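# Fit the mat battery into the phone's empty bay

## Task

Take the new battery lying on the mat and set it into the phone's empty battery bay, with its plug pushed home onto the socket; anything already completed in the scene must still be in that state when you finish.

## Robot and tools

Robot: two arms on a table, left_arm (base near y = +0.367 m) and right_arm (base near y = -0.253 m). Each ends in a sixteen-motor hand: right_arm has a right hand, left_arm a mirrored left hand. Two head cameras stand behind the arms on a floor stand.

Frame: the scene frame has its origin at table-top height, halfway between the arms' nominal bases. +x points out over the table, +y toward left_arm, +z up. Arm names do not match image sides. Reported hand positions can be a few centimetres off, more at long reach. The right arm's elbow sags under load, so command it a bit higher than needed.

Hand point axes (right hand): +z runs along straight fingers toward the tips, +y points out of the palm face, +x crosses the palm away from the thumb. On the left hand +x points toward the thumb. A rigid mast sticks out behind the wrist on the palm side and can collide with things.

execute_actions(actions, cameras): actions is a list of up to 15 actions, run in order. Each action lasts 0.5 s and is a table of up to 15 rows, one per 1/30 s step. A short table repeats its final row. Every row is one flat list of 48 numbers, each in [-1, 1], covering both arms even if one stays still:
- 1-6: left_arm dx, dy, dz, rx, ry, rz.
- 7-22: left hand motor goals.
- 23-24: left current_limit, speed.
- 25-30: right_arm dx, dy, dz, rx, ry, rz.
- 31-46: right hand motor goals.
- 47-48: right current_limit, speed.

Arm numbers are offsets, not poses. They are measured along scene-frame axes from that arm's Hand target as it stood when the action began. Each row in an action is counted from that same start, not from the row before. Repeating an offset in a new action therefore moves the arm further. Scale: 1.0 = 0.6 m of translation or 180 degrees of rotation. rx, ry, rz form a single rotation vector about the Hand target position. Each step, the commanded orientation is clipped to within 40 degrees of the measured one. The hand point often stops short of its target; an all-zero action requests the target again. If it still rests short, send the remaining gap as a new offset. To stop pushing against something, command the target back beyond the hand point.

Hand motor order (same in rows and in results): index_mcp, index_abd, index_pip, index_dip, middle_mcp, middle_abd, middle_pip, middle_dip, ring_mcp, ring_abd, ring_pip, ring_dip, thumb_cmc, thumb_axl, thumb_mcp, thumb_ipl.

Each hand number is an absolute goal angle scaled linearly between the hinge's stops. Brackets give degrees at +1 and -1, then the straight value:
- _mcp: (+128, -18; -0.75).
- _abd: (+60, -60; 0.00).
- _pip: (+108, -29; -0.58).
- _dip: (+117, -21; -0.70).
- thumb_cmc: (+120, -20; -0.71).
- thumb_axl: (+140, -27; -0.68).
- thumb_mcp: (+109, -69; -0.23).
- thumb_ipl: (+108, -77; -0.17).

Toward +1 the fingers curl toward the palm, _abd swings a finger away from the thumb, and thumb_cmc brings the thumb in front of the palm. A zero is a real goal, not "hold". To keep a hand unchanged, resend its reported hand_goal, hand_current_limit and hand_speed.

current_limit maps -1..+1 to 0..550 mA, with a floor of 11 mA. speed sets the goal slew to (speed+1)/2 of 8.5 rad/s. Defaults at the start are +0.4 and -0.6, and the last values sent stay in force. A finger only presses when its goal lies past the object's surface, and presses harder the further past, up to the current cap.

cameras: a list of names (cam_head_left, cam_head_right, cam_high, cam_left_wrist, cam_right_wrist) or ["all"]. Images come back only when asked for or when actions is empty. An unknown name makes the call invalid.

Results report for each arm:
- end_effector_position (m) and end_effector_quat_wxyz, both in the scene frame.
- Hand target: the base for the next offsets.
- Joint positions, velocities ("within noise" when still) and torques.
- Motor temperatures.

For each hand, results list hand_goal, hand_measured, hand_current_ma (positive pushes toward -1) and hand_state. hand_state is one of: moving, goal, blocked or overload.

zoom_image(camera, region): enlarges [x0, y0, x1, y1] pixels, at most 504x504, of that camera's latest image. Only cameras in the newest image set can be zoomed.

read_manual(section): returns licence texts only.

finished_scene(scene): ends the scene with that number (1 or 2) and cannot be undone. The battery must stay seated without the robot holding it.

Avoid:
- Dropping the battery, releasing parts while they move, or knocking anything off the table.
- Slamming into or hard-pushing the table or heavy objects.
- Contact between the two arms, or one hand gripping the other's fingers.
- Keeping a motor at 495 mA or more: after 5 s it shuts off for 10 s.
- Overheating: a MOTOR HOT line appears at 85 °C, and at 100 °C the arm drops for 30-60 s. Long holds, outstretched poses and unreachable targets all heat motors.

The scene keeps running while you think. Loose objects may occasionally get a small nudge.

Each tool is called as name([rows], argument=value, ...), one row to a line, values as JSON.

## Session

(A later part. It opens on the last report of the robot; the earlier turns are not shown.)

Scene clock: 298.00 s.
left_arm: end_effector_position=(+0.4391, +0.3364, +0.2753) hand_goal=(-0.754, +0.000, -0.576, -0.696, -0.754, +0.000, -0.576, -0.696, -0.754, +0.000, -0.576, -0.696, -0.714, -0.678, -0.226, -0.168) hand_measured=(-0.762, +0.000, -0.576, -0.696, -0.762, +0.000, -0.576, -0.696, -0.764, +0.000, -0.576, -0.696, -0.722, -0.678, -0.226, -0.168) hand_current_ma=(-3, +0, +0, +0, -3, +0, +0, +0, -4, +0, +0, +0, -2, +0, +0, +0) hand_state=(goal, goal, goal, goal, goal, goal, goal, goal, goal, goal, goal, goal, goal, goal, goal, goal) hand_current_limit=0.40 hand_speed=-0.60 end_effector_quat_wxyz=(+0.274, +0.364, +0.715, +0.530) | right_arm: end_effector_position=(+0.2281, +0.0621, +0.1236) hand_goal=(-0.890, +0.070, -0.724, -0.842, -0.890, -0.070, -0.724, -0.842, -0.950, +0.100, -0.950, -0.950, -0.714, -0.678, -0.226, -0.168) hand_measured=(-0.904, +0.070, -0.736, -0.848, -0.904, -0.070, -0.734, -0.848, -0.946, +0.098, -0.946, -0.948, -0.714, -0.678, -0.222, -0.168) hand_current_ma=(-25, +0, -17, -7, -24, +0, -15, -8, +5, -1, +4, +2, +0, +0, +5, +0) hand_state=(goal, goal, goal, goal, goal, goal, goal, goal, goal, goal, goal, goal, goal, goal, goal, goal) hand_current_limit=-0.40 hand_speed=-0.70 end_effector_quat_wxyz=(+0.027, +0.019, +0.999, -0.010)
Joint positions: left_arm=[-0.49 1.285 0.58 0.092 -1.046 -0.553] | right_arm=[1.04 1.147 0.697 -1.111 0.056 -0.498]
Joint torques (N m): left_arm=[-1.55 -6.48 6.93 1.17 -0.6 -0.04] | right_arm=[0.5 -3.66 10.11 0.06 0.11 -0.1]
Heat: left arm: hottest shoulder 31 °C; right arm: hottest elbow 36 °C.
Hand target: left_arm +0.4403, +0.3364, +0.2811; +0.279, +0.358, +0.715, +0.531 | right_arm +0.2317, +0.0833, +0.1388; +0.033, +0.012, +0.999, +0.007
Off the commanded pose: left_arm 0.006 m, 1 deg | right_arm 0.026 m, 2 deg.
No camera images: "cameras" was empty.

execute_actions([
  [[0,0,0,0,0,0,-0.754,0,-0.576,-0.696,-0.754,0,-0.576,-0.696,-0.754,0,-0.576,-0.696,-0.714,-0.678,-0.226,-0.168,0.4,-0.6,0.0,0.02,0.006,0.0,0.0,0,-0.89,0.07,-0.723,-0.841,-0.89,-0.07,-0.723,-0.841,-0.95,0.1,-0.95,-0.95,-0.714,-0.678,-0.226,-0.168,-0.4,-0.7]],
], cameras=["cam_right_wrist"])

zoom_image(camera="cam_right_wrist", region=[220, 0, 480, 200])

Scene clock: 299.27 s.
left_arm: end_effector_position=(+0.4391, +0.3364, +0.2753) hand_goal=(-0.754, +0.000, -0.576, -0.696, -0.754, +0.000, -0.576, -0.696, -0.754, +0.000, -0.576, -0.696, -0.714, -0.678, -0.226, -0.168) hand_measured=(-0.762, +0.000, -0.576, -0.696, -0.762, +0.000, -0.576, -0.696, -0.764, +0.000, -0.576, -0.696, -0.722, -0.678, -0.226, -0.168) hand_current_ma=(-3, +0, +0, +0, -3, +0, +0, +0, -4, +0, +0, +0, -2, +0, +0, +0) hand_state=(goal, goal, goal, goal, goal, goal, goal, goal, goal, goal, goal, goal, goal, goal, goal, goal) hand_current_limit=0.40 hand_speed=-0.60 end_effector_quat_wxyz=(+0.274, +0.364, +0.715, +0.530) | right_arm: end_effector_position=(+0.2266, +0.0700, +0.1223) hand_goal=(-0.890, +0.070, -0.724, -0.842, -0.890, -0.070, -0.724, -0.842, -0.950, +0.100, -0.950, -0.950, -0.714, -0.678, -0.226, -0.168) hand_measured=(-0.904, +0.070, -0.736, -0.848, -0.906, -0.072, -0.734, -0.848, -0.946, +0.098, -0.946, -0.948, -0.714, -0.678, -0.222, -0.168) hand_current_ma=(-25, +0, -17, -7, -28, -1, -16, -8, +5, -1, +4, +2, +0, +0, +5, +0) hand_state=(goal, goal, goal, goal, goal, goal, goal, goal, goal, goal, goal, goal, goal, goal, goal, goal) hand_current_limit=-0.40 hand_speed=-0.70 end_effector_quat_wxyz=(+0.024, +0.019, +0.999, -0.016)
Joint positions: left_arm=[-0.49 1.285 0.58 0.092 -1.046 -0.553] | right_arm=[1.06 1.176 0.719 -1.119 0.058 -0.478]
Joint torques (N m): left_arm=[-1.32 -6.89 6.82 1.24 -0.65 -0.04] | right_arm=[0.73 -3.66 10.76 0.05 0.04 -0.1]
Heat: left arm: hottest shoulder 31 °C; right arm: hottest elbow 37 °C.
Hand target: left_arm +0.4403, +0.3364, +0.2811; +0.279, +0.358, +0.715, +0.531 | right_arm +0.2317, +0.0953, +0.1424; +0.033, +0.012, +0.999, +0.007
Off the commanded pose: left_arm 0.006 m, 1 deg | right_arm 0.033 m, 3 deg.
Images, in order (width x height): cam_right_wrist 672x504.

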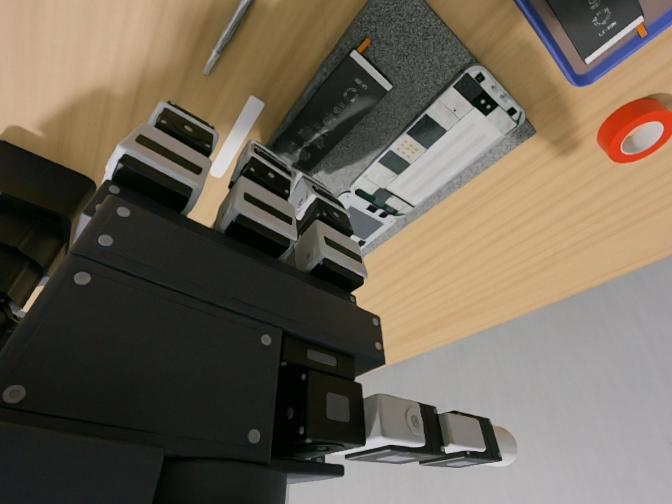

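Scaled by 1.938 from the camera's 672x504 image, which has a finer 960x720 frame.

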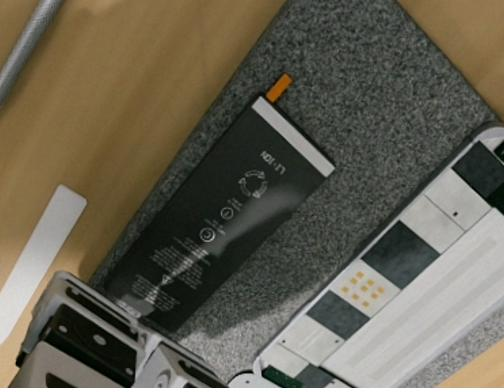

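execute_actions([
  [[0,0,0,0,0,0,-0.754,0,-0.576,-0.696,-0.754,0,-0.576,-0.696,-0.754,0,-0.576,-0.696,-0.714,-0.678,-0.226,-0.168,0.4,-0.6,0.0,0.02,0.005,0.0,0.0,0,-0.89,0.07,-0.723,-0.841,-0.89,-0.07,-0.723,-0.841,-0.95,0.1,-0.95,-0.95,-0.714,-0.678,-0.226,-0.168,-0.4,-0.7]],
], cameras=["cam_right_wrist"])

zoom_image(camera="cam_right_wrist", region=[220, 0, 480, 200])

Scene clock: 300.53 s.
left_arm: end_effector_position=(+0.4391, +0.3364, +0.2753) hand_goal=(-0.754, +0.000, -0.576, -0.696, -0.754, +0.000, -0.576, -0.696, -0.754, +0.000, -0.576, -0.696, -0.714, -0.678, -0.226, -0.168) hand_measured=(-0.762, +0.000, -0.576, -0.696, -0.762, +0.000, -0.576, -0.696, -0.764, +0.000, -0.576, -0.696, -0.722, -0.678, -0.226, -0.168) hand_current_ma=(-3, +0, +0, +0, -3, +0, +0, +0, -4, +0, +0, +0, -2, +0, +0, +0) hand_state=(goal, goal, goal, goal, goal, goal, goal, goal, goal, goal, goal, goal, goal, goal, goal, goal) hand_current_limit=0.40 hand_speed=-0.60 end_effector_quat_wxyz=(+0.274, +0.364, +0.715, +0.530) | right_arm: end_effector_position=(+0.2235, +0.0861, +0.1275) hand_goal=(-0.890, +0.070, -0.724, -0.842, -0.890, -0.070, -0.724, -0.842, -0.950, +0.100, -0.950, -0.950, -0.714, -0.678, -0.226, -0.168) hand_measured=(-0.892, +0.070, -0.730, -0.848, -0.890, -0.072, -0.726, -0.846, -0.946, +0.098, -0.946, -0.948, -0.714, -0.678, -0.222, -0.168) hand_current_ma=(-2, +0, -6, -6, +0, -1, -2, -4, +5, -1, +4, +2, +0, +0, +5, +0) hand_state=(goal, goal, goal, goal, goal, goal, goal, goal, goal, goal, goal, goal, goal, goal, goal, goal) hand_current_limit=-0.40 hand_speed=-0.70 end_effector_quat_wxyz=(+0.023, +0.011, +1.000, -0.012)
Joint positions: left_arm=[-0.49 1.285 0.58 0.092 -1.046 -0.553] | right_arm=[1.088 1.202 0.752 -1.12 0.052 -0.468]
Joint torques (N m): left_arm=[-1.85 -6.3 7.06 1.14 -0.66 -0.05] | right_arm=[0.09 -4.78 10.47 -0.16 0.13 -0.11]
Heat: left arm: hottest shoulder 31 °C; right arm: hottest elbow 37 °C.
Hand target: left_arm +0.4403, +0.3364, +0.2811; +0.279, +0.358, +0.715, +0.531 | right_arm +0.2317, +0.1073, +0.1454; +0.033, +0.012, +0.999, +0.007
Off the commanded pose: left_arm 0.006 m, 1 deg | right_arm 0.029 m, 2 deg.
Images, in order (width x height): cam_right_wrist 672x504.

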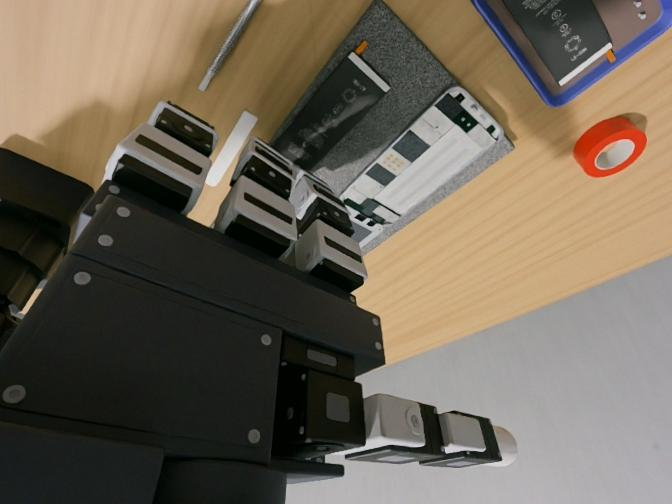

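Scaled by 1.938 from the camera's 672x504 image, which has a finer 960x720 frame.

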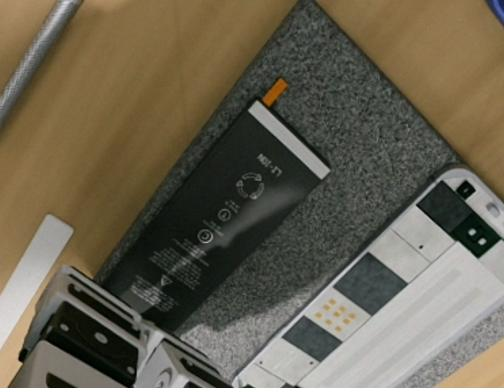

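execute_actions([
  [[0,0,0,0,0,0,-0.754,0,-0.576,-0.696,-0.754,0,-0.576,-0.696,-0.754,0,-0.576,-0.696,-0.714,-0.678,-0.226,-0.168,0.4,-0.6,-0.002,0.018,-0.002,0.0,0.0,0,-0.89,0.07,-0.723,-0.841,-0.89,-0.07,-0.723,-0.841,-0.95,0.1,-0.95,-0.95,-0.714,-0.678,-0.226,-0.168,-0.4,-0.7]],
], cameras=["cam_right_wrist"])

zoom_image(camera="cam_right_wrist", region=[220, 0, 480, 200])

Scene clock: 302.03 s.
left_arm: end_effector_position=(+0.4391, +0.3364, +0.2753) hand_goal=(-0.754, +0.000, -0.576, -0.696, -0.754, +0.000, -0.576, -0.696, -0.754, +0.000, -0.576, -0.696, -0.714, -0.678, -0.226, -0.168) hand_measured=(-0.762, +0.000, -0.576, -0.696, -0.762, +0.000, -0.576, -0.696, -0.764, +0.000, -0.576, -0.696, -0.722, -0.678, -0.226, -0.168) hand_current_ma=(-3, +0, +0, +0, -3, +0, +0, +0, -4, +0, +0, +0, -2, +0, +0, +0) hand_state=(goal, goal, goal, goal, goal, goal, goal, goal, goal, goal, goal, goal, goal, goal, goal, goal) hand_current_limit=0.40 hand_speed=-0.60 end_effector_quat_wxyz=(+0.274, +0.364, +0.715, +0.530) | right_arm: end_effector_position=(+0.2254, +0.0923, +0.1255) hand_goal=(-0.890, +0.070, -0.724, -0.842, -0.890, -0.070, -0.724, -0.842, -0.950, +0.100, -0.950, -0.950, -0.714, -0.678, -0.226, -0.168) hand_measured=(-0.898, +0.070, -0.730, -0.848, -0.896, -0.070, -0.728, -0.846, -0.946, +0.098, -0.946, -0.948, -0.714, -0.678, -0.222, -0.168) hand_current_ma=(-11, +0, -7, -6, -8, +0, -4, -4, +5, -1, +4, +2, +0, +0, +5, +0) hand_state=(goal, goal, goal, goal, goal, goal, goal, goal, goal, goal, goal, goal, goal, goal, goal, goal) hand_current_limit=-0.40 hand_speed=-0.70 end_effector_quat_wxyz=(+0.024, +0.018, +0.999, -0.017)
Joint positions: left_arm=[-0.49 1.285 0.58 0.092 -1.046 -0.553] | right_arm=[1.1 1.229 0.769 -1.12 0.058 -0.44]
Joint torques (N m): left_arm=[-0.5 -6.36 7.17 1.06 -0.7 -0.01] | right_arm=[0.15 -5.71 10.55 0.2 0.1 -0.12]
Heat: left arm: hottest shoulder 31 °C; right arm: hottest elbow 37 °C.
Hand target: left_arm +0.4403, +0.3364, +0.2811; +0.279, +0.358, +0.715, +0.531 | right_arm +0.2305, +0.1181, +0.1442; +0.033, +0.012, +0.999, +0.007
Off the commanded pose: left_arm 0.006 m, 1 deg | right_arm 0.032 m, 3 deg.
Images, in order (width x height): cam_right_wrist 672x504.

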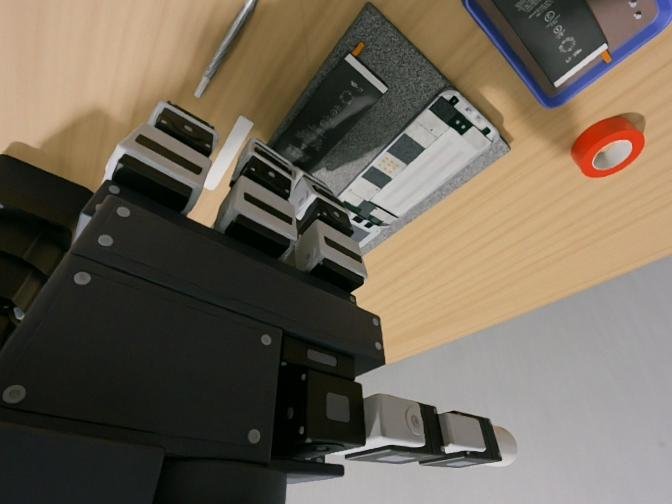

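Scaled by 1.938 from the camera's 672x504 image, which has a finer 960x720 frame.

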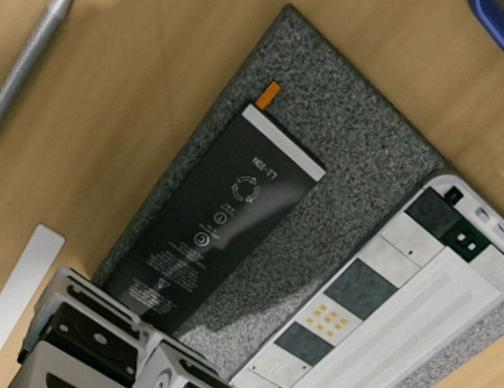

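execute_actions([
  [[0,0,0,0,0,0,-0.754,0,-0.576,-0.696,-0.754,0,-0.576,-0.696,-0.754,0,-0.576,-0.696,-0.714,-0.678,-0.226,-0.168,0.4,-0.6,-0.004,0.018,0.001,0.0,0.0,0,-0.89,0.07,-0.723,-0.841,-0.89,-0.07,-0.723,-0.841,-0.95,0.1,-0.95,-0.95,-0.714,-0.678,-0.226,-0.168,-0.4,-0.7]],
  [[0,0,0,0,0,0,-0.754,0,-0.576,-0.696,-0.754,0,-0.576,-0.696,-0.754,0,-0.576,-0.696,-0.714,-0.678,-0.226,-0.168,0.4,-0.6,-0.004,0.018,-0.001,0.0,0.0,0,-0.89,0.07,-0.723,-0.841,-0.89,-0.07,-0.723,-0.841,-0.95,0.1,-0.95,-0.95,-0.714,-0.678,-0.226,-0.168,-0.4,-0.7]],
], cameras=["cam_right_wrist"])

zoom_image(camera="cam_right_wrist", region=[220, 0, 480, 200])

Scene clock: 304.03 s.
left_arm: end_effector_position=(+0.4391, +0.3364, +0.2753) hand_goal=(-0.754, +0.000, -0.576, -0.696, -0.754, +0.000, -0.576, -0.696, -0.754, +0.000, -0.576, -0.696, -0.714, -0.678, -0.226, -0.168) hand_measured=(-0.762, +0.000, -0.576, -0.696, -0.762, +0.000, -0.576, -0.696, -0.764, +0.000, -0.576, -0.696, -0.722, -0.678, -0.226, -0.168) hand_current_ma=(-3, +0, +0, +0, -3, +0, +0, +0, -4, +0, +0, +0, -2, +0, +0, +0) hand_state=(goal, goal, goal, goal, goal, goal, goal, goal, goal, goal, goal, goal, goal, goal, goal, goal) hand_current_limit=0.40 hand_speed=-0.60 end_effector_quat_wxyz=(+0.274, +0.364, +0.715, +0.530) | right_arm: end_effector_position=(+0.2204, +0.1132, +0.1257) hand_goal=(-0.890, +0.070, -0.724, -0.842, -0.890, -0.070, -0.724, -0.842, -0.950, +0.100, -0.950, -0.950, -0.714, -0.678, -0.226, -0.168) hand_measured=(-0.896, +0.070, -0.730, -0.848, -0.888, -0.070, -0.726, -0.844, -0.946, +0.098, -0.946, -0.948, -0.714, -0.678, -0.222, -0.168) hand_current_ma=(-8, +0, -7, -6, +1, +0, -1, -2, +5, -1, +4, +2, +0, +0, +5, +0) hand_state=(goal, goal, goal, goal, goal, goal, goal, goal, goal, goal, goal, goal, goal, goal, goal, goal) hand_current_limit=-0.40 hand_speed=-0.70 end_effector_quat_wxyz=(+0.021, +0.017, +0.999, -0.018)
Joint positions: left_arm=[-0.49 1.285 0.58 0.092 -1.046 -0.553] | right_arm=[1.141 1.278 0.812 -1.12 0.053 -0.4]
Joint torques (N m): left_arm=[-1.26 -6.36 7.02 1.4 -0.63 -0.05] | right_arm=[0.56 -5.71 10.21 0.47 0.21 -0.09]
Heat: left arm: hottest shoulder 31 °C; right arm: hottest elbow 37 °C.
Hand target: left_arm +0.4403, +0.3364, +0.2811; +0.279, +0.358, +0.715, +0.531 | right_arm +0.2257, +0.1397, +0.1442; +0.033, +0.012, +0.999, +0.007
Off the commanded pose: left_arm 0.006 m, 1 deg | right_arm 0.033 m, 3 deg.
Images, in order (width x height): cam_right_wrist 672x504.

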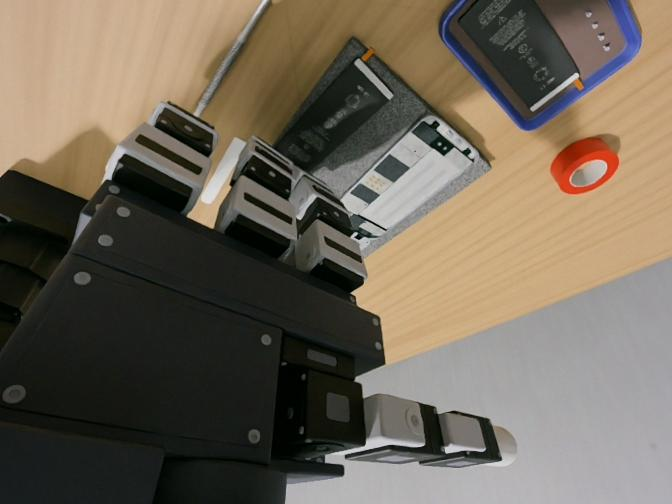

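Scaled by 1.938 from the camera's 672x504 image, which has a finer 960x720 frame.

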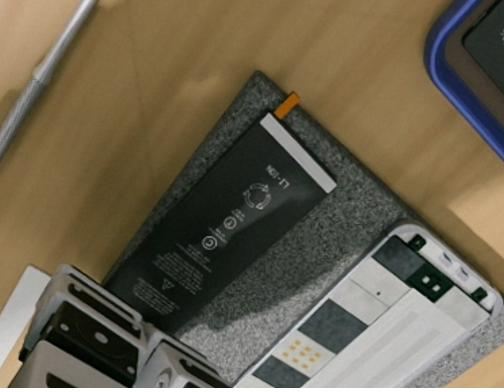

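execute_actions([
  [[0,0,0,0,0,0,-0.754,0,-0.576,-0.696,-0.754,0,-0.576,-0.696,-0.754,0,-0.576,-0.696,-0.714,-0.678,-0.226,-0.168,0.4,-0.6,-0.006,0.018,0.0,0.0,0.0,0.003,-0.89,0.07,-0.723,-0.841,-0.89,-0.07,-0.723,-0.841,-0.95,0.1,-0.95,-0.95,-0.714,-0.678,-0.226,-0.168,-0.4,-0.7]],
  [[0,0,0,0,0,0,-0.754,0,-0.576,-0.696,-0.754,0,-0.576,-0.696,-0.754,0,-0.576,-0.696,-0.714,-0.678,-0.226,-0.168,0.4,-0.6,-0.006,0.018,0.0,0.0,0.0,0.003,-0.89,0.07,-0.723,-0.841,-0.89,-0.07,-0.723,-0.841,-0.95,0.1,-0.95,-0.95,-0.714,-0.678,-0.226,-0.168,-0.4,-0.7]],
], cameras=["cam_right_wrist"])

zoom_image(camera="cam_right_wrist", region=[220, 0, 480, 200])

Scene clock: 307.27 s.
left_arm: end_effector_position=(+0.4391, +0.3364, +0.2753) hand_goal=(-0.754, +0.000, -0.576, -0.696, -0.754, +0.000, -0.576, -0.696, -0.754, +0.000, -0.576, -0.696, -0.714, -0.678, -0.226, -0.168) hand_measured=(-0.762, +0.000, -0.576, -0.696, -0.762, +0.000, -0.576, -0.696, -0.764, +0.000, -0.576, -0.696, -0.722, -0.678, -0.226, -0.168) hand_current_ma=(-3, +0, +0, +0, -3, +0, +0, +0, -4, +0, +0, +0, -2, +0, +0, +0) hand_state=(goal, goal, goal, goal, goal, goal, goal, goal, goal, goal, goal, goal, goal, goal, goal, goal) hand_current_limit=0.40 hand_speed=-0.60 end_effector_quat_wxyz=(+0.274, +0.364, +0.715, +0.530) | right_arm: end_effector_position=(+0.2126, +0.1346, +0.1261) hand_goal=(-0.890, +0.070, -0.724, -0.842, -0.890, -0.070, -0.724, -0.842, -0.950, +0.100, -0.950, -0.950, -0.714, -0.678, -0.226, -0.168) hand_measured=(-0.896, +0.070, -0.730, -0.848, -0.888, -0.070, -0.726, -0.844, -0.946, +0.098, -0.946, -0.948, -0.714, -0.678, -0.222, -0.168) hand_current_ma=(-7, +0, -7, -6, +1, +0, -1, -2, +5, -1, +4, +2, +0, +0, +5, +0) hand_state=(goal, goal, goal, goal, goal, goal, goal, goal, goal, goal, goal, goal, goal, goal, goal, goal) hand_current_limit=-0.40 hand_speed=-0.70 end_effector_quat_wxyz=(+0.020, +0.007, +1.000, -0.018)
Joint positions: left_arm=[-0.49 1.285 0.58 0.092 -1.046 -0.553] | right_arm=[1.183 1.324 0.855 -1.12 0.05 -0.38]
Joint torques (N m): left_arm=[-1.79 -7.12 7.17 1.13 -0.66 -0.1] | right_arm=[0.03 -6.59 10.26 0.32 0.23 -0.07]
Heat: left arm: hottest shoulder 31 °C; right arm: hottest elbow 37 °C.
Hand target: left_arm +0.4403, +0.3364, +0.2811; +0.279, +0.358, +0.715, +0.531 | right_arm +0.2185, +0.1613, +0.1442; +0.033, +0.002, +0.999, +0.007
Off the commanded pose: left_arm 0.006 m, 1 deg | right_arm 0.033 m, 3 deg.
Images, in order (width x height): cam_right_wrist 672x504.

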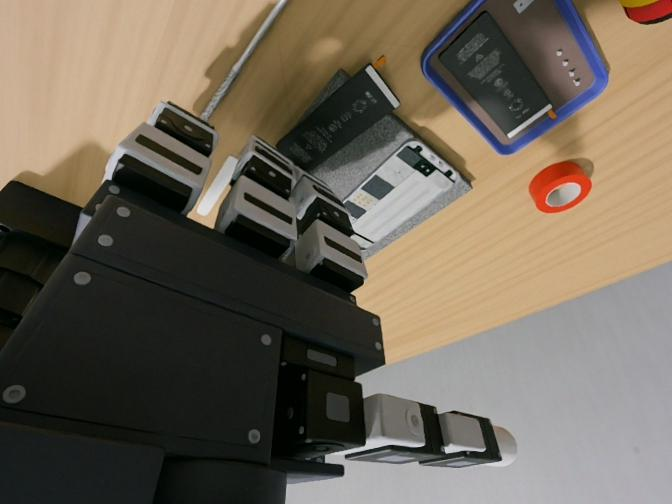

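Scaled by 1.938 from the camera's 672x504 image, which has a finer 960x720 frame.

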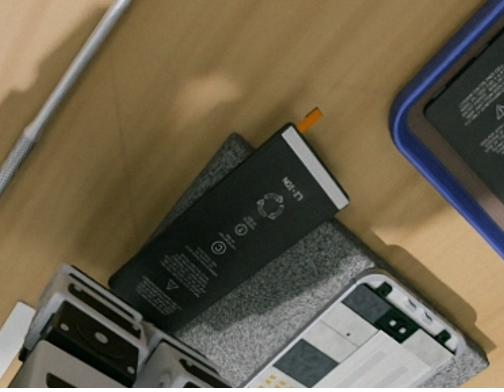

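execute_actions([
  [[0,0,0,0,0,0,-0.754,0,-0.576,-0.696,-0.754,0,-0.576,-0.696,-0.754,0,-0.576,-0.696,-0.714,-0.678,-0.226,-0.168,0.4,-0.6,-0.010,0.004,0.0,0.0,0.0,0.015,-0.89,0.07,-0.723,-0.841,-0.89,-0.07,-0.723,-0.841,-0.95,0.1,-0.95,-0.95,-0.714,-0.678,-0.226,-0.168,-0.4,-0.7],[0,0,0,0,0,0,-0.754,0,-0.576,-0.696,-0.754,0,-0.576,-0.696,-0.754,0,-0.576,-0.696,-0.714,-0.678,-0.226,-0.168,0.4,-0.6,-0.020,0.009,0.0,0.0,0.0,0.03,-0.89,0.07,-0.723,-0.841,-0.89,-0.07,-0.723,-0.841,-0.95,0.1,-0.95,-0.95,-0.714,-0.678,-0.226,-0.168,-0.4,-0.7]],
], cameras=["cam_right_wrist"])

zoom_image(camera="cam_right_wrist", region=[220, 0, 480, 200])

Scene clock: 310.23 s.
left_arm: end_effector_position=(+0.4391, +0.3364, +0.2753) hand_goal=(-0.754, +0.000, -0.576, -0.696, -0.754, +0.000, -0.576, -0.696, -0.754, +0.000, -0.576, -0.696, -0.714, -0.678, -0.226, -0.168) hand_measured=(-0.762, +0.000, -0.576, -0.696, -0.762, +0.000, -0.576, -0.696, -0.764, +0.000, -0.576, -0.696, -0.722, -0.678, -0.226, -0.168) hand_current_ma=(-3, +0, +0, +0, -3, +0, +0, +0, -4, +0, +0, +0, -2, +0, +0, +0) hand_state=(goal, goal, goal, goal, goal, goal, goal, goal, goal, goal, goal, goal, goal, goal, goal, goal) hand_current_limit=0.40 hand_speed=-0.60 end_effector_quat_wxyz=(+0.274, +0.364, +0.715, +0.530) | right_arm: end_effector_position=(+0.2033, +0.1382, +0.1255) hand_goal=(-0.890, +0.070, -0.724, -0.842, -0.890, -0.070, -0.724, -0.842, -0.950, +0.100, -0.950, -0.950, -0.714, -0.678, -0.226, -0.168) hand_measured=(-0.898, +0.072, -0.730, -0.848, -0.888, -0.070, -0.726, -0.844, -0.946, +0.098, -0.946, -0.948, -0.714, -0.678, -0.222, -0.168) hand_current_ma=(-12, +1, -7, -6, +1, +0, -1, -2, +5, -1, +4, +2, +0, +0, +5, +0) hand_state=(goal, goal, goal, goal, goal, goal, goal, goal, goal, goal, goal, goal, goal, goal, goal, goal) hand_current_limit=-0.40 hand_speed=-0.70 end_effector_quat_wxyz=(+0.020, -0.030, +0.999, -0.018)
Joint positions: left_arm=[-0.49 1.285 0.58 0.092 -1.046 -0.553] | right_arm=[1.194 1.325 0.855 -1.117 0.05 -0.443]
Joint torques (N m): left_arm=[-1.85 -5.95 7.15 1.16 -0.66 -0.05] | right_arm=[0.73 -6.24 10.47 0.47 0.17 -0.28]
Heat: left arm: hottest shoulder 31 °C; right arm: hottest elbow 37 °C.
Hand target: left_arm +0.4403, +0.3364, +0.2811; +0.279, +0.358, +0.715, +0.531 | right_arm +0.2065, +0.1667, +0.1442; +0.032, -0.045, +0.998, +0.009
Off the commanded pose: left_arm 0.006 m, 1 deg | right_arm 0.034 m, 4 deg.
Images, in order (width x height): cam_right_wrist 672x504.

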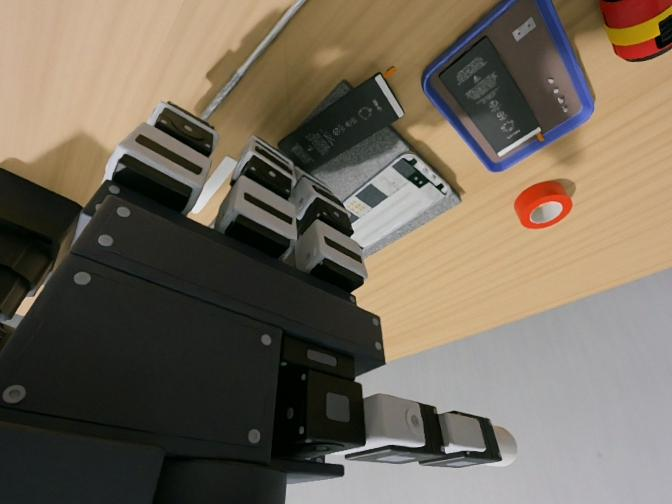

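Scaled by 1.938 from the camera's 672x504 image, which has a finer 960x720 frame.

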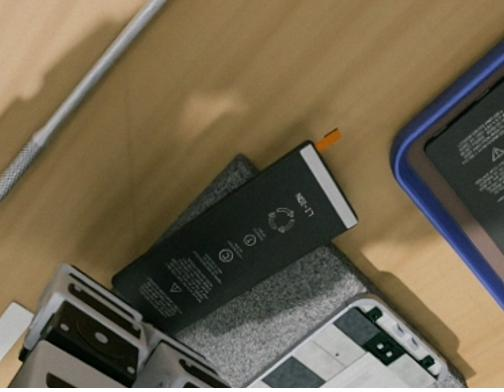

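execute_actions([
  [[0,0,0,0,0,0,-0.754,0,-0.576,-0.696,-0.754,0,-0.576,-0.696,-0.754,0,-0.576,-0.696,-0.714,-0.678,-0.226,-0.168,0.4,-0.6,0,-0.02,0.03,0.0,0.0,0,-0.89,-0.05,-0.723,-0.841,-0.89,0.05,-0.723,-0.841,-0.95,0.1,-0.95,-0.95,-0.714,-0.678,-0.226,-0.168,0.1,-0.7]],
  [[0,0,0,0,0,0,-0.754,0,-0.576,-0.696,-0.754,0,-0.576,-0.696,-0.754,0,-0.576,-0.696,-0.714,-0.678,-0.226,-0.168,0.4,-0.6,0.01,-0.03,0.0,0.0,0.0,-0.03,-0.76,-0.13,-0.45,-0.7,-0.76,0.13,-0.45,-0.7,-0.95,0.1,-0.95,-0.95,-0.714,-0.678,-0.226,-0.168,0.1,-0.7],[0,0,0,0,0,0,-0.754,0,-0.576,-0.696,-0.754,0,-0.576,-0.696,-0.754,0,-0.576,-0.696,-0.714,-0.678,-0.226,-0.168,0.4,-0.6,0.018,-0.06,0.0,0.0,0.0,-0.05,-0.62,-0.13,-0.22,-0.55,-0.62,0.13,-0.22,-0.55,-0.95,0.1,-0.95,-0.95,-0.714,-0.678,-0.226,-0.168,0.1,-0.7]],
  [[0,0,0,0,0,0,-0.754,0,-0.576,-0.696,-0.754,0,-0.576,-0.696,-0.754,0,-0.576,-0.696,-0.714,-0.678,-0.226,-0.168,0.4,-0.6,0.018,-0.041,-0.01,0.0,0.0,-0.042,-0.62,-0.13,-0.22,-0.55,-0.62,0.13,-0.22,-0.55,-0.95,0.1,-0.95,-0.95,-0.714,-0.678,-0.226,-0.168,0.1,-0.7]],
], cameras=["cam_right_wrist","cam_high"])

zoom_image(camera="cam_right_wrist", region=[220, 0, 480, 200])

zoom_image(camera="cam_high", region=[190, 160, 300, 270])

Scene clock: 316.10 s.
left_arm: end_effector_position=(+0.4391, +0.3364, +0.2753) hand_goal=(-0.754, +0.000, -0.576, -0.696, -0.754, +0.000, -0.576, -0.696, -0.754, +0.000, -0.576, -0.696, -0.714, -0.678, -0.226, -0.168) hand_measured=(-0.762, +0.000, -0.576, -0.696, -0.762, +0.000, -0.576, -0.696, -0.764, +0.000, -0.576, -0.696, -0.722, -0.678, -0.226, -0.168) hand_current_ma=(-3, +0, +0, +0, -3, +0, +0, +0, -4, +0, +0, +0, -2, +0, +0, +0) hand_state=(goal, goal, goal, goal, goal, goal, goal, goal, goal, goal, goal, goal, goal, goal, goal, goal) hand_current_limit=0.40 hand_speed=-0.60 end_effector_quat_wxyz=(+0.274, +0.364, +0.715, +0.530) | right_arm: end_effector_position=(+0.2230, +0.0953, +0.1475) hand_goal=(-0.620, -0.130, -0.220, -0.550, -0.620, +0.130, -0.220, -0.550, -0.950, +0.100, -0.950, -0.950, -0.714, -0.678, -0.226, -0.168) hand_measured=(-0.622, -0.126, -0.224, -0.554, -0.622, +0.126, -0.224, -0.554, -0.946, +0.098, -0.946, -0.948, -0.714, -0.678, -0.222, -0.168) hand_current_ma=(-2, +3, -5, -3, -2, -2, -4, -3, +5, -1, +4, +2, +0, +0, +5, +0) hand_state=(goal, goal, goal, goal, goal, goal, goal, goal, goal, goal, goal, goal, goal, goal, goal, goal) hand_current_limit=0.10 hand_speed=-0.70 end_effector_quat_wxyz=(+0.026, +0.090, +0.996, -0.006)
Joint positions: left_arm=[-0.49 1.285 0.58 0.092 -1.046 -0.553] | right_arm=[1.151 1.192 0.797 -1.17 0.053 -0.247]
Joint torques (N m): left_arm=[-1.9 -6.07 7.13 1.26 -0.65 -0.05] | right_arm=[-1.49 -7.18 6.9 -0.09 0.34 -0.1]
Heat: left arm: hottest shoulder 31 °C; right arm: hottest elbow 37 °C.
Hand target: left_arm +0.4403, +0.3364, +0.2811; +0.279, +0.358, +0.715, +0.531 | right_arm +0.2281, +0.0941, +0.1562; +0.033, +0.100, +0.994, +0.004
Off the commanded pose: left_arm 0.006 m, 1 deg | right_arm 0.010 m, 2 deg.
Images, in order (width x height): cam_high 672x504, cam_right_wrist 672x504.

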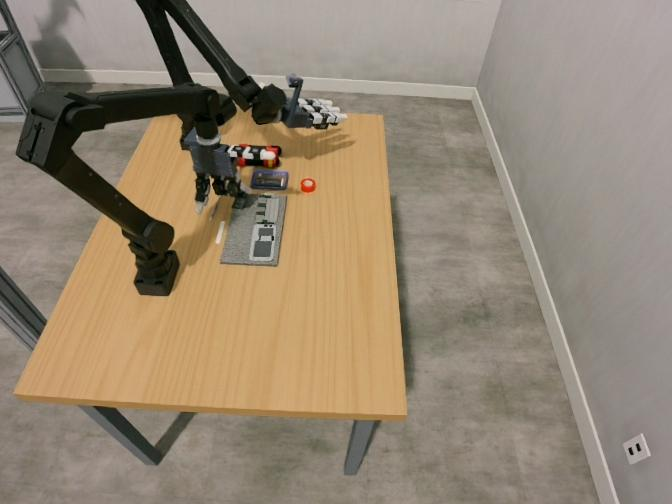

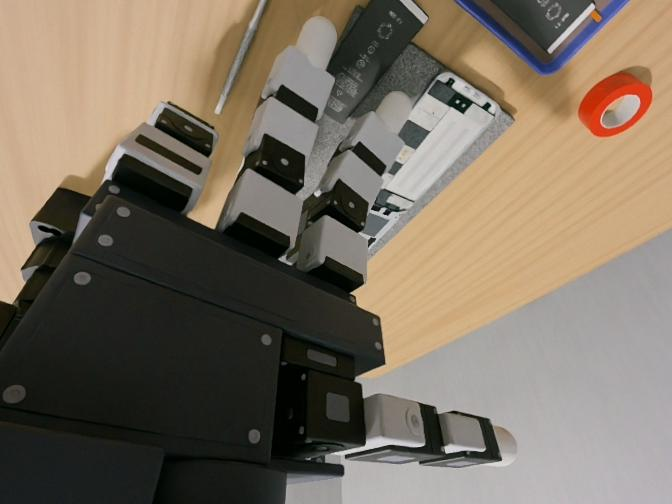

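Scaled by 1.938 from the camera's 672x504 image, which has a finer 960x720 frame.

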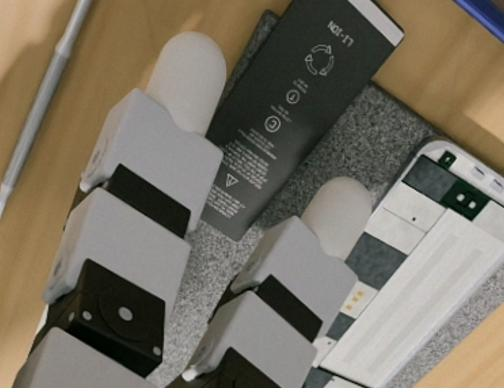

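Scaled by 4.582 from the camera's 672x504 image, which has a finer 960x720 frame.

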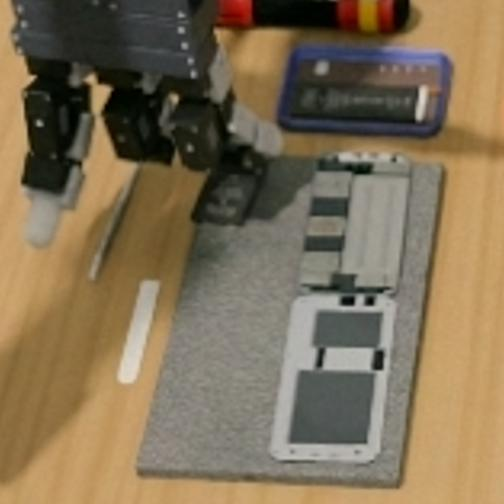

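execute_actions([
  [[0,0,0,0,0,0,-0.754,0,-0.576,-0.696,-0.754,0,-0.576,-0.696,-0.754,0,-0.576,-0.696,-0.714,-0.678,-0.226,-0.168,0.4,-0.6,0,-0.0,-0.02,0.0,0.0,0,-0.62,-0.13,-0.22,-0.55,-0.62,0.13,-0.22,-0.55,-0.95,0.1,-0.95,-0.95,-0.714,-0.678,-0.226,-0.168,0.1,-0.7],[0,0,0,0,0,0,-0.754,0,-0.576,-0.696,-0.754,0,-0.576,-0.696,-0.754,0,-0.576,-0.696,-0.714,-0.678,-0.226,-0.168,0.4,-0.6,0,-0.0,-0.04,0.0,0.0,0,-0.62,-0.13,-0.22,-0.55,-0.62,0.13,-0.22,-0.55,-0.95,0.1,-0.95,-0.95,-0.714,-0.678,-0.226,-0.168,0.1,-0.7]],
  [[0,0,0,0,0,0,-0.754,0,-0.576,-0.696,-0.754,0,-0.576,-0.696,-0.754,0,-0.576,-0.696,-0.714,-0.678,-0.226,-0.168,0.4,-0.6,0,-0.003,-0.03,0.0,0.0,0,-0.62,-0.13,-0.22,-0.55,-0.62,0.13,-0.22,-0.55,-0.95,0.1,-0.95,-0.95,-0.714,-0.678,-0.226,-0.168,-0.3,-0.7]],
], cameras=["cam_right_wrist"])

zoom_image(camera="cam_right_wrist", region=[220, 0, 480, 200])

Scene clock: 318.57 s.
left_arm: end_effector_position=(+0.4391, +0.3364, +0.2753) hand_goal=(-0.754, +0.000, -0.576, -0.696, -0.754, +0.000, -0.576, -0.696, -0.754, +0.000, -0.576, -0.696, -0.714, -0.678, -0.226, -0.168) hand_measured=(-0.762, +0.000, -0.576, -0.696, -0.762, +0.000, -0.576, -0.696, -0.764, +0.000, -0.576, -0.696, -0.722, -0.678, -0.226, -0.168) hand_current_ma=(-3, +0, +0, +0, -3, +0, +0, +0, -4, +0, +0, +0, -2, +0, +0, +0) hand_state=(goal, goal, goal, goal, goal, goal, goal, goal, goal, goal, goal, goal, goal, goal, goal, goal) hand_current_limit=0.40 hand_speed=-0.60 end_effector_quat_wxyz=(+0.274, +0.364, +0.715, +0.530) | right_arm: end_effector_position=(+0.2219, +0.0906, +0.1177) hand_goal=(-0.620, -0.130, -0.220, -0.550, -0.620, +0.130, -0.220, -0.550, -0.950, +0.100, -0.950, -0.950, -0.714, -0.678, -0.226, -0.168) hand_measured=(-0.620, -0.128, -0.216, -0.548, -0.622, +0.126, -0.224, -0.554, -0.946, +0.098, -0.946, -0.948, -0.714, -0.678, -0.222, -0.168) hand_current_ma=(+0, +1, +3, +1, -2, -2, -4, -3, +5, -1, +4, +2, +0, +0, +5, +0) hand_state=(goal, goal, goal, goal, goal, goal, goal, goal, goal, goal, goal, goal, goal, goal, goal, goal) hand_current_limit=-0.30 hand_speed=-0.70 end_effector_quat_wxyz=(+0.030, +0.094, +0.995, +0.003)
Joint positions: left_arm=[-0.49 1.285 0.58 0.092 -1.046 -0.553] | right_arm=[1.151 1.209 0.719 -1.056 0.055 -0.239]
Joint torques (N m): left_arm=[-1.38 -5.48 7.16 1.2 -0.65 -0.06] | right_arm=[-2.43 -4.89 6.5 0.66 0.28 -0.12]
Heat: left arm: hottest shoulder 31 °C; right arm: hottest elbow 37 °C.
Hand target: left_arm +0.4403, +0.3364, +0.2811; +0.279, +0.358, +0.715, +0.531 | right_arm +0.2281, +0.0923, +0.1142; +0.033, +0.100, +0.994, +0.004
Off the commanded pose: left_arm 0.006 m, 1 deg | right_arm 0.007 m, 1 deg.
Images, in order (width x height): cam_right_wrist 672x504.

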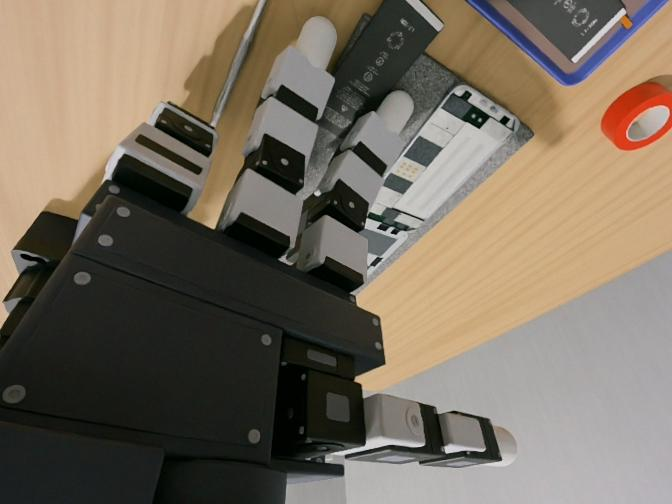

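Scaled by 1.938 from the camera's 672x504 image, which has a finer 960x720 frame.

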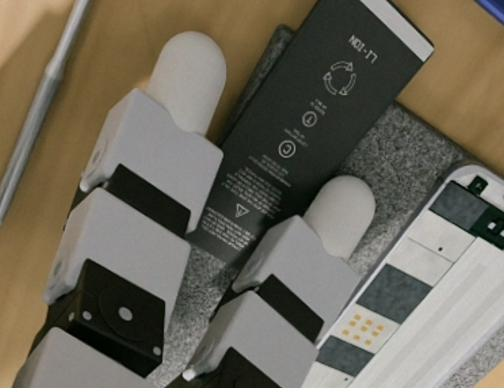

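execute_actions(actions=[])

Scene clock: 320.97 s.
left_arm: end_effector_position=(+0.4391, +0.3364, +0.2753) hand_goal=(-0.754, +0.000, -0.576, -0.696, -0.754, +0.000, -0.576, -0.696, -0.754, +0.000, -0.576, -0.696, -0.714, -0.678, -0.226, -0.168) hand_measured=(-0.762, +0.000, -0.576, -0.696, -0.762, +0.000, -0.576, -0.696, -0.764, +0.000, -0.576, -0.696, -0.722, -0.678, -0.226, -0.168) hand_current_ma=(-3, +0, +0, +0, -3, +0, +0, +0, -4, +0, +0, +0, -2, +0, +0, +0) hand_state=(goal, goal, goal, goal, goal, goal, goal, goal, goal, goal, goal, goal, goal, goal, goal, goal) hand_current_limit=0.40 hand_speed=-0.60 end_effector_quat_wxyz=(+0.274, +0.364, +0.715, +0.530) | right_arm: end_effector_position=(+0.2219, +0.0906, +0.1177) hand_goal=(-0.620, -0.130, -0.220, -0.550, -0.620, +0.130, -0.220, -0.550, -0.950, +0.100, -0.950, -0.950, -0.714, -0.678, -0.226, -0.168) hand_measured=(-0.620, -0.128, -0.216, -0.548, -0.622, +0.126, -0.224, -0.554, -0.946, +0.098, -0.946, -0.948, -0.714, -0.678, -0.222, -0.168) hand_current_ma=(+0, +1, +3, +1, -2, -2, -4, -3, +5, -1, +4, +2, +0, +0, +5, +0) hand_state=(goal, goal, goal, goal, goal, goal, goal, goal, goal, goal, goal, goal, goal, goal, goal, goal) hand_current_limit=-0.30 hand_speed=-0.70 end_effector_quat_wxyz=(+0.030, +0.094, +0.995, +0.003)
Joint positions: left_arm=[-0.49 1.285 0.58 0.092 -1.046 -0.553] | right_arm=[1.151 1.209 0.719 -1.056 0.055 -0.239]
Joint velocities: within noise
Joint torques (N m): left_arm=[-1.32 -6.77 7.15 1.14 -0.71 -0.04] | right_arm=[-1.55 -4.37 6.45 0.79 0.3 -0.1]
Motor temperatures (°C): left_arm=[29 31 30 31 31 27] | right_arm=[29 25 37 32 26 26]
Heat: left arm: hottest shoulder 31 °C; right arm: hottest elbow 37 °C.
Hand target: left_arm +0.4403, +0.3364, +0.2811; +0.279, +0.358, +0.715, +0.531 | right_arm +0.2281, +0.0923, +0.1142; +0.033, +0.100, +0.994, +0.004
Off the commanded pose: left_arm 0.006 m, 1 deg | right_arm 0.007 m, 1 deg.

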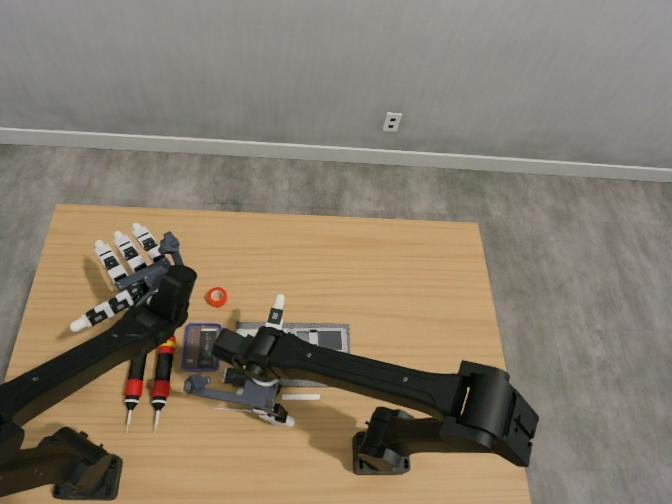

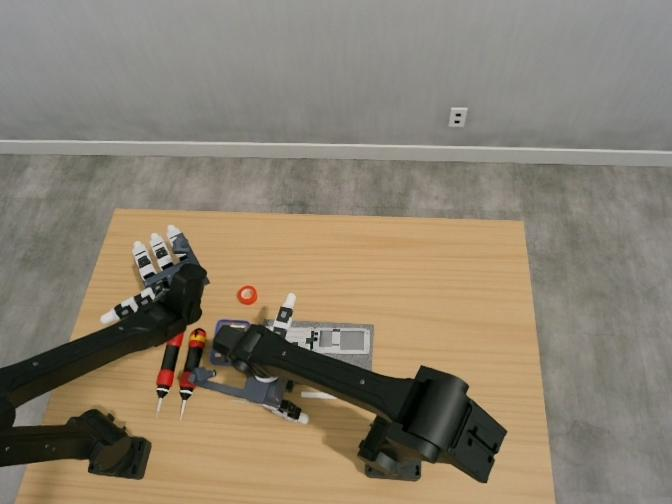

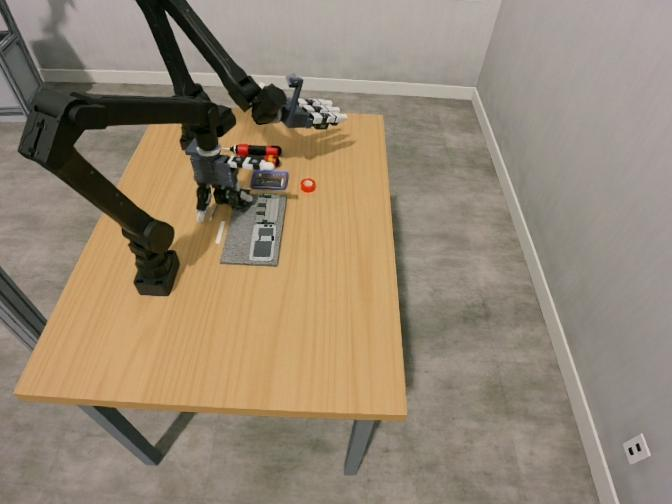

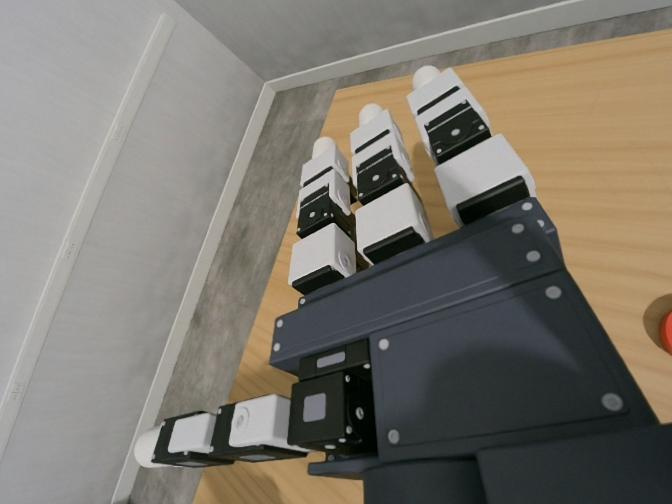

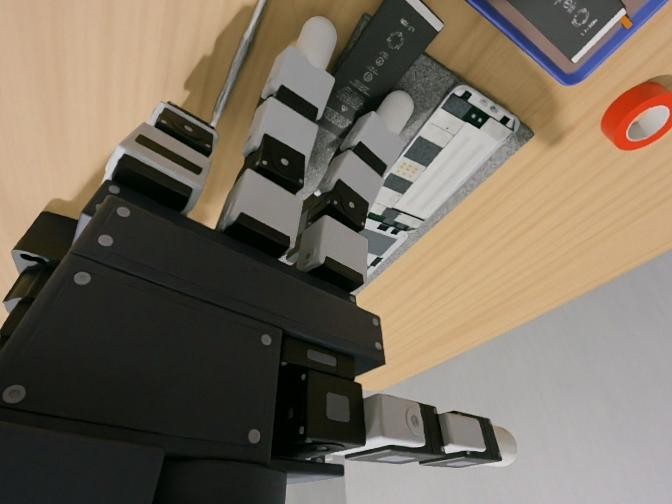

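zoom_image(camera="cam_right_wrist", region=[220, 0, 540, 240])

Scaled by 1.575 from the camera's 672x504 image, which has a finer 960x720 frame.

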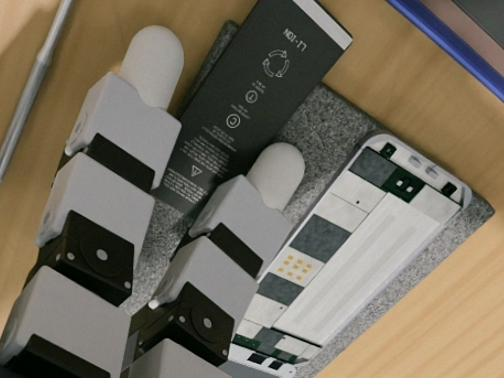

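execute_actions([
  [[0,0,0,0,0,0,-0.754,0,-0.576,-0.696,-0.754,0,-0.576,-0.696,-0.754,0,-0.576,-0.696,-0.714,-0.678,-0.226,-0.168,0.4,-0.6, 0,0,0,0,0,0,-0.62,0,-0.22,-0.55,-0.62,0,-0.22,-0.55,-0.95,0.1,-0.95,-0.95,-0.714,-0.678,-0.226,-0.168,-0.2,-0.8]],
  [[0,0,0,0,0,0,-0.754,0,-0.576,-0.696,-0.754,0,-0.576,-0.696,-0.754,0,-0.576,-0.696,-0.714,-0.678,-0.226,-0.168,0.4,-0.6, -0.003,-0.001,0,0,0,0.025,-0.62,0,-0.22,-0.55,-0.62,0,-0.22,-0.55,-0.95,0.1,-0.95,-0.95,-0.714,-0.678,-0.226,-0.168,-0.2,-0.8],[0,0,0,0,0,0,-0.754,0,-0.576,-0.696,-0.754,0,-0.576,-0.696,-0.754,0,-0.576,-0.696,-0.714,-0.678,-0.226,-0.168,0.4,-0.6, -0.0055,-0.001,0,0,0,0.05,-0.62,0,-0.22,-0.55,-0.62,0,-0.22,-0.55,-0.95,0.1,-0.95,-0.95,-0.714,-0.678,-0.226,-0.168,-0.2,-0.8]],
], cameras=["cam_right_wrist"])

Scene clock: 325.57 s.
left_arm: end_effector_position=(+0.4391, +0.3364, +0.2753) hand_goal=(-0.754, +0.000, -0.576, -0.696, -0.754, +0.000, -0.576, -0.696, -0.754, +0.000, -0.576, -0.696, -0.714, -0.678, -0.226, -0.168) hand_measured=(-0.762, +0.000, -0.576, -0.696, -0.762, +0.000, -0.576, -0.696, -0.764, +0.000, -0.576, -0.696, -0.722, -0.678, -0.226, -0.168) hand_current_ma=(-3, +0, +0, +0, -3, +0, +0, +0, -4, +0, +0, +0, -2, +0, +0, +0) hand_state=(goal, goal, goal, goal, goal, goal, goal, goal, goal, goal, goal, goal, goal, goal, goal, goal) hand_current_limit=0.40 hand_speed=-0.60 end_effector_quat_wxyz=(+0.274, +0.364, +0.715, +0.530) | right_arm: end_effector_position=(+0.2234, +0.0887, +0.1164) hand_goal=(-0.620, +0.000, -0.220, -0.550, -0.620, +0.000, -0.220, -0.550, -0.950, +0.100, -0.950, -0.950, -0.714, -0.678, -0.226, -0.168) hand_measured=(-0.628, -0.068, -0.216, -0.548, -0.608, +0.058, -0.214, -0.548, -0.946, +0.098, -0.946, -0.948, -0.714, -0.678, -0.222, -0.168) hand_current_ma=(-11, -154, +3, +2, +20, +126, +6, +2, +5, -1, +4, +2, +0, +0, +5, +0) hand_state=(goal, blocked, goal, goal, goal, blocked, goal, goal, goal, goal, goal, goal, goal, goal, goal, goal) hand_current_limit=-0.20 hand_speed=-0.80 end_effector_quat_wxyz=(+0.033, +0.028, +0.999, -0.001)
Joint positions: left_arm=[-0.49 1.285 0.58 0.092 -1.046 -0.553] | right_arm=[1.108 1.209 0.717 -1.053 0.061 -0.414]
Joint torques (N m): left_arm=[-1.61 -6.3 7.13 1.05 -0.66 -0.03] | right_arm=[-1.49 -5.25 6.04 0.92 -0.13 -0.33]
Heat: left arm: hottest shoulder 31 °C; right arm: hottest elbow 36 °C.
Hand target: left_arm +0.4403, +0.3364, +0.2811; +0.279, +0.358, +0.715, +0.531 | right_arm +0.2248, +0.0917, +0.1142; +0.033, +0.021, +0.999, +0.006
Off the commanded pose: left_arm 0.006 m, 1 deg | right_arm 0.004 m, 1 deg.
Images, in order (width x height): cam_right_wrist 672x504.

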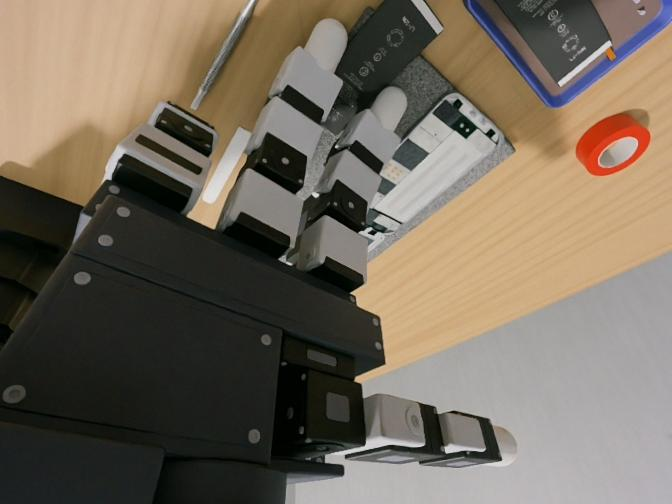

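zoom_image(camera="cam_right_wrist", region=[220, 0, 540, 240])

Scaled by 1.575 from the camera's 672x504 image, which has a finer 960x720 frame.

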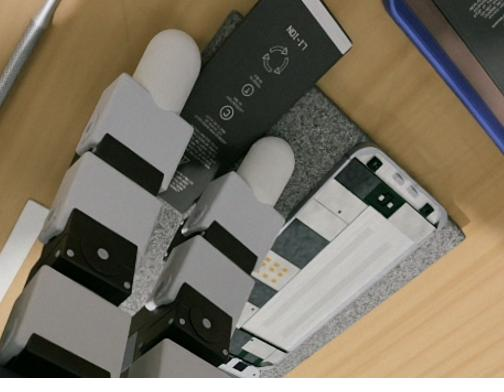

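execute_actions([
  [[0,0,0,0,0,0,-0.754,0,-0.576,-0.696,-0.754,0,-0.576,-0.696,-0.754,0,-0.576,-0.696,-0.714,-0.678,-0.226,-0.168,0.4,-0.6, -0.0022,0.0012,0,0,0,0.04,-0.62,0,-0.22,-0.55,-0.62,0,-0.22,-0.55,-0.95,0.1,-0.95,-0.95,-0.714,-0.678,-0.226,-0.168,-0.2,-0.8],[0,0,0,0,0,0,-0.754,0,-0.576,-0.696,-0.754,0,-0.576,-0.696,-0.754,0,-0.576,-0.696,-0.714,-0.678,-0.226,-0.168,0.4,-0.6, -0.0045,0.0023,0,0,0,0.083,-0.62,0,-0.22,-0.55,-0.62,0,-0.22,-0.55,-0.95,0.1,-0.95,-0.95,-0.714,-0.678,-0.226,-0.168,-0.2,-0.8]],
  [[0,0,0,0,0,0,-0.754,0,-0.576,-0.696,-0.754,0,-0.576,-0.696,-0.754,0,-0.576,-0.696,-0.714,-0.678,-0.226,-0.168,0.4,-0.6, -0.0019,0.0002,0,0,0,0.04,-0.62,0,-0.22,-0.55,-0.62,0,-0.22,-0.55,-0.95,0.1,-0.95,-0.95,-0.714,-0.678,-0.226,-0.168,-0.2,-0.8],[0,0,0,0,0,0,-0.754,0,-0.576,-0.696,-0.754,0,-0.576,-0.696,-0.754,0,-0.576,-0.696,-0.714,-0.678,-0.226,-0.168,0.4,-0.6, -0.0038,0.0003,0,0,0,0.083,-0.62,0,-0.22,-0.55,-0.62,0,-0.22,-0.55,-0.95,0.1,-0.95,-0.95,-0.714,-0.678,-0.226,-0.168,-0.2,-0.8]],
  [[0,0,0,0,0,0,-0.754,0,-0.576,-0.696,-0.754,0,-0.576,-0.696,-0.754,0,-0.576,-0.696,-0.714,-0.678,-0.226,-0.168,0.4,-0.6, -0.0014,-0.0007,0,0,0,0.04,-0.62,0,-0.22,-0.55,-0.62,0,-0.22,-0.55,-0.95,0.1,-0.95,-0.95,-0.714,-0.678,-0.226,-0.168,-0.2,-0.8],[0,0,0,0,0,0,-0.754,0,-0.576,-0.696,-0.754,0,-0.576,-0.696,-0.754,0,-0.576,-0.696,-0.714,-0.678,-0.226,-0.168,0.4,-0.6, -0.0028,-0.0015,0,0,0,0.083,-0.62,0,-0.22,-0.55,-0.62,0,-0.22,-0.55,-0.95,0.1,-0.95,-0.95,-0.714,-0.678,-0.226,-0.168,-0.2,-0.8]],
], cameras=["cam_right_wrist", "cam_head_right"])

zoom_image(camera="cam_right_wrist", region=[220, 0, 540, 240])

Scene clock: 329.83 s.
left_arm: end_effector_position=(+0.4391, +0.3364, +0.2753) hand_goal=(-0.754, +0.000, -0.576, -0.696, -0.754, +0.000, -0.576, -0.696, -0.754, +0.000, -0.576, -0.696, -0.714, -0.678, -0.226, -0.168) hand_measured=(-0.762, +0.000, -0.576, -0.696, -0.762, +0.000, -0.576, -0.696, -0.764, +0.000, -0.576, -0.696, -0.722, -0.678, -0.226, -0.168) hand_current_ma=(-3, +0, +0, +0, -3, +0, +0, +0, -4, +0, +0, +0, -2, +0, +0, +0) hand_state=(goal, goal, goal, goal, goal, goal, goal, goal, goal, goal, goal, goal, goal, goal, goal, goal) hand_current_limit=0.40 hand_speed=-0.60 end_effector_quat_wxyz=(+0.274, +0.364, +0.715, +0.530) | right_arm: end_effector_position=(+0.2160, +0.0752, +0.1175) hand_goal=(-0.620, +0.000, -0.220, -0.550, -0.620, +0.000, -0.220, -0.550, -0.950, +0.100, -0.950, -0.950, -0.714, -0.678, -0.226, -0.168) hand_measured=(-0.670, -0.026, -0.224, -0.544, -0.574, +0.066, -0.196, -0.536, -0.946, +0.098, -0.946, -0.948, -0.714, -0.678, -0.222, -0.168) hand_current_ma=(-134, -44, -5, +6, +119, +150, +46, +20, +5, -1, +4, +2, +0, +0, +5, +0) hand_state=(blocked, blocked, goal, goal, blocked, blocked, blocked, goal, goal, goal, goal, goal, goal, goal, goal, goal) hand_current_limit=-0.20 hand_speed=-0.80 end_effector_quat_wxyz=(+0.030, -0.343, +0.939, +0.004)
Joint positions: left_arm=[-0.49 1.285 0.58 0.092 -1.046 -0.553] | right_arm=[0.913 1.255 0.762 -1.022 0.026 -1.365]
Joint torques (N m): left_arm=[-1.73 -7 7.12 1.22 -0.69 -0.11] | right_arm=[-0.15 -3.19 8.55 1.42 -1.02 -0.43]
Heat: left arm: hottest shoulder 31 °C; right arm: hottest elbow 36 °C.
Hand target: left_arm +0.4403, +0.3364, +0.2811; +0.279, +0.358, +0.715, +0.531 | right_arm +0.2181, +0.0923, +0.1142; +0.028, -0.361, +0.932, +0.018
Off the commanded pose: left_arm 0.006 m, 1 deg | right_arm 0.018 m, 3 deg.
Images, in order (width x height): cam_head_right 672x504, cam_right_wrist 672x504.

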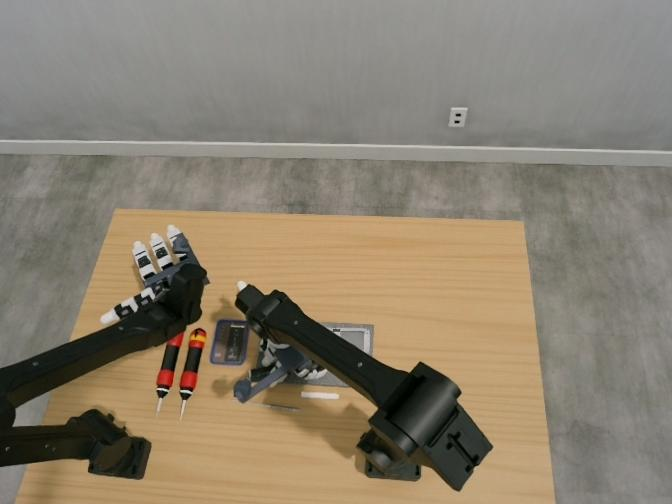

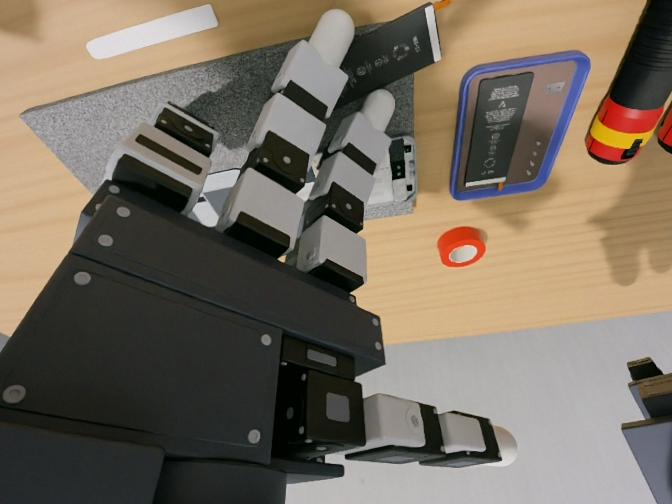

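Scaled by 1.575 from the camera's 672x504 image, which has a finer 960x720 frame.

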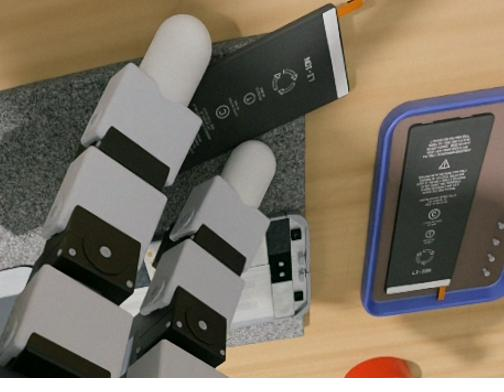

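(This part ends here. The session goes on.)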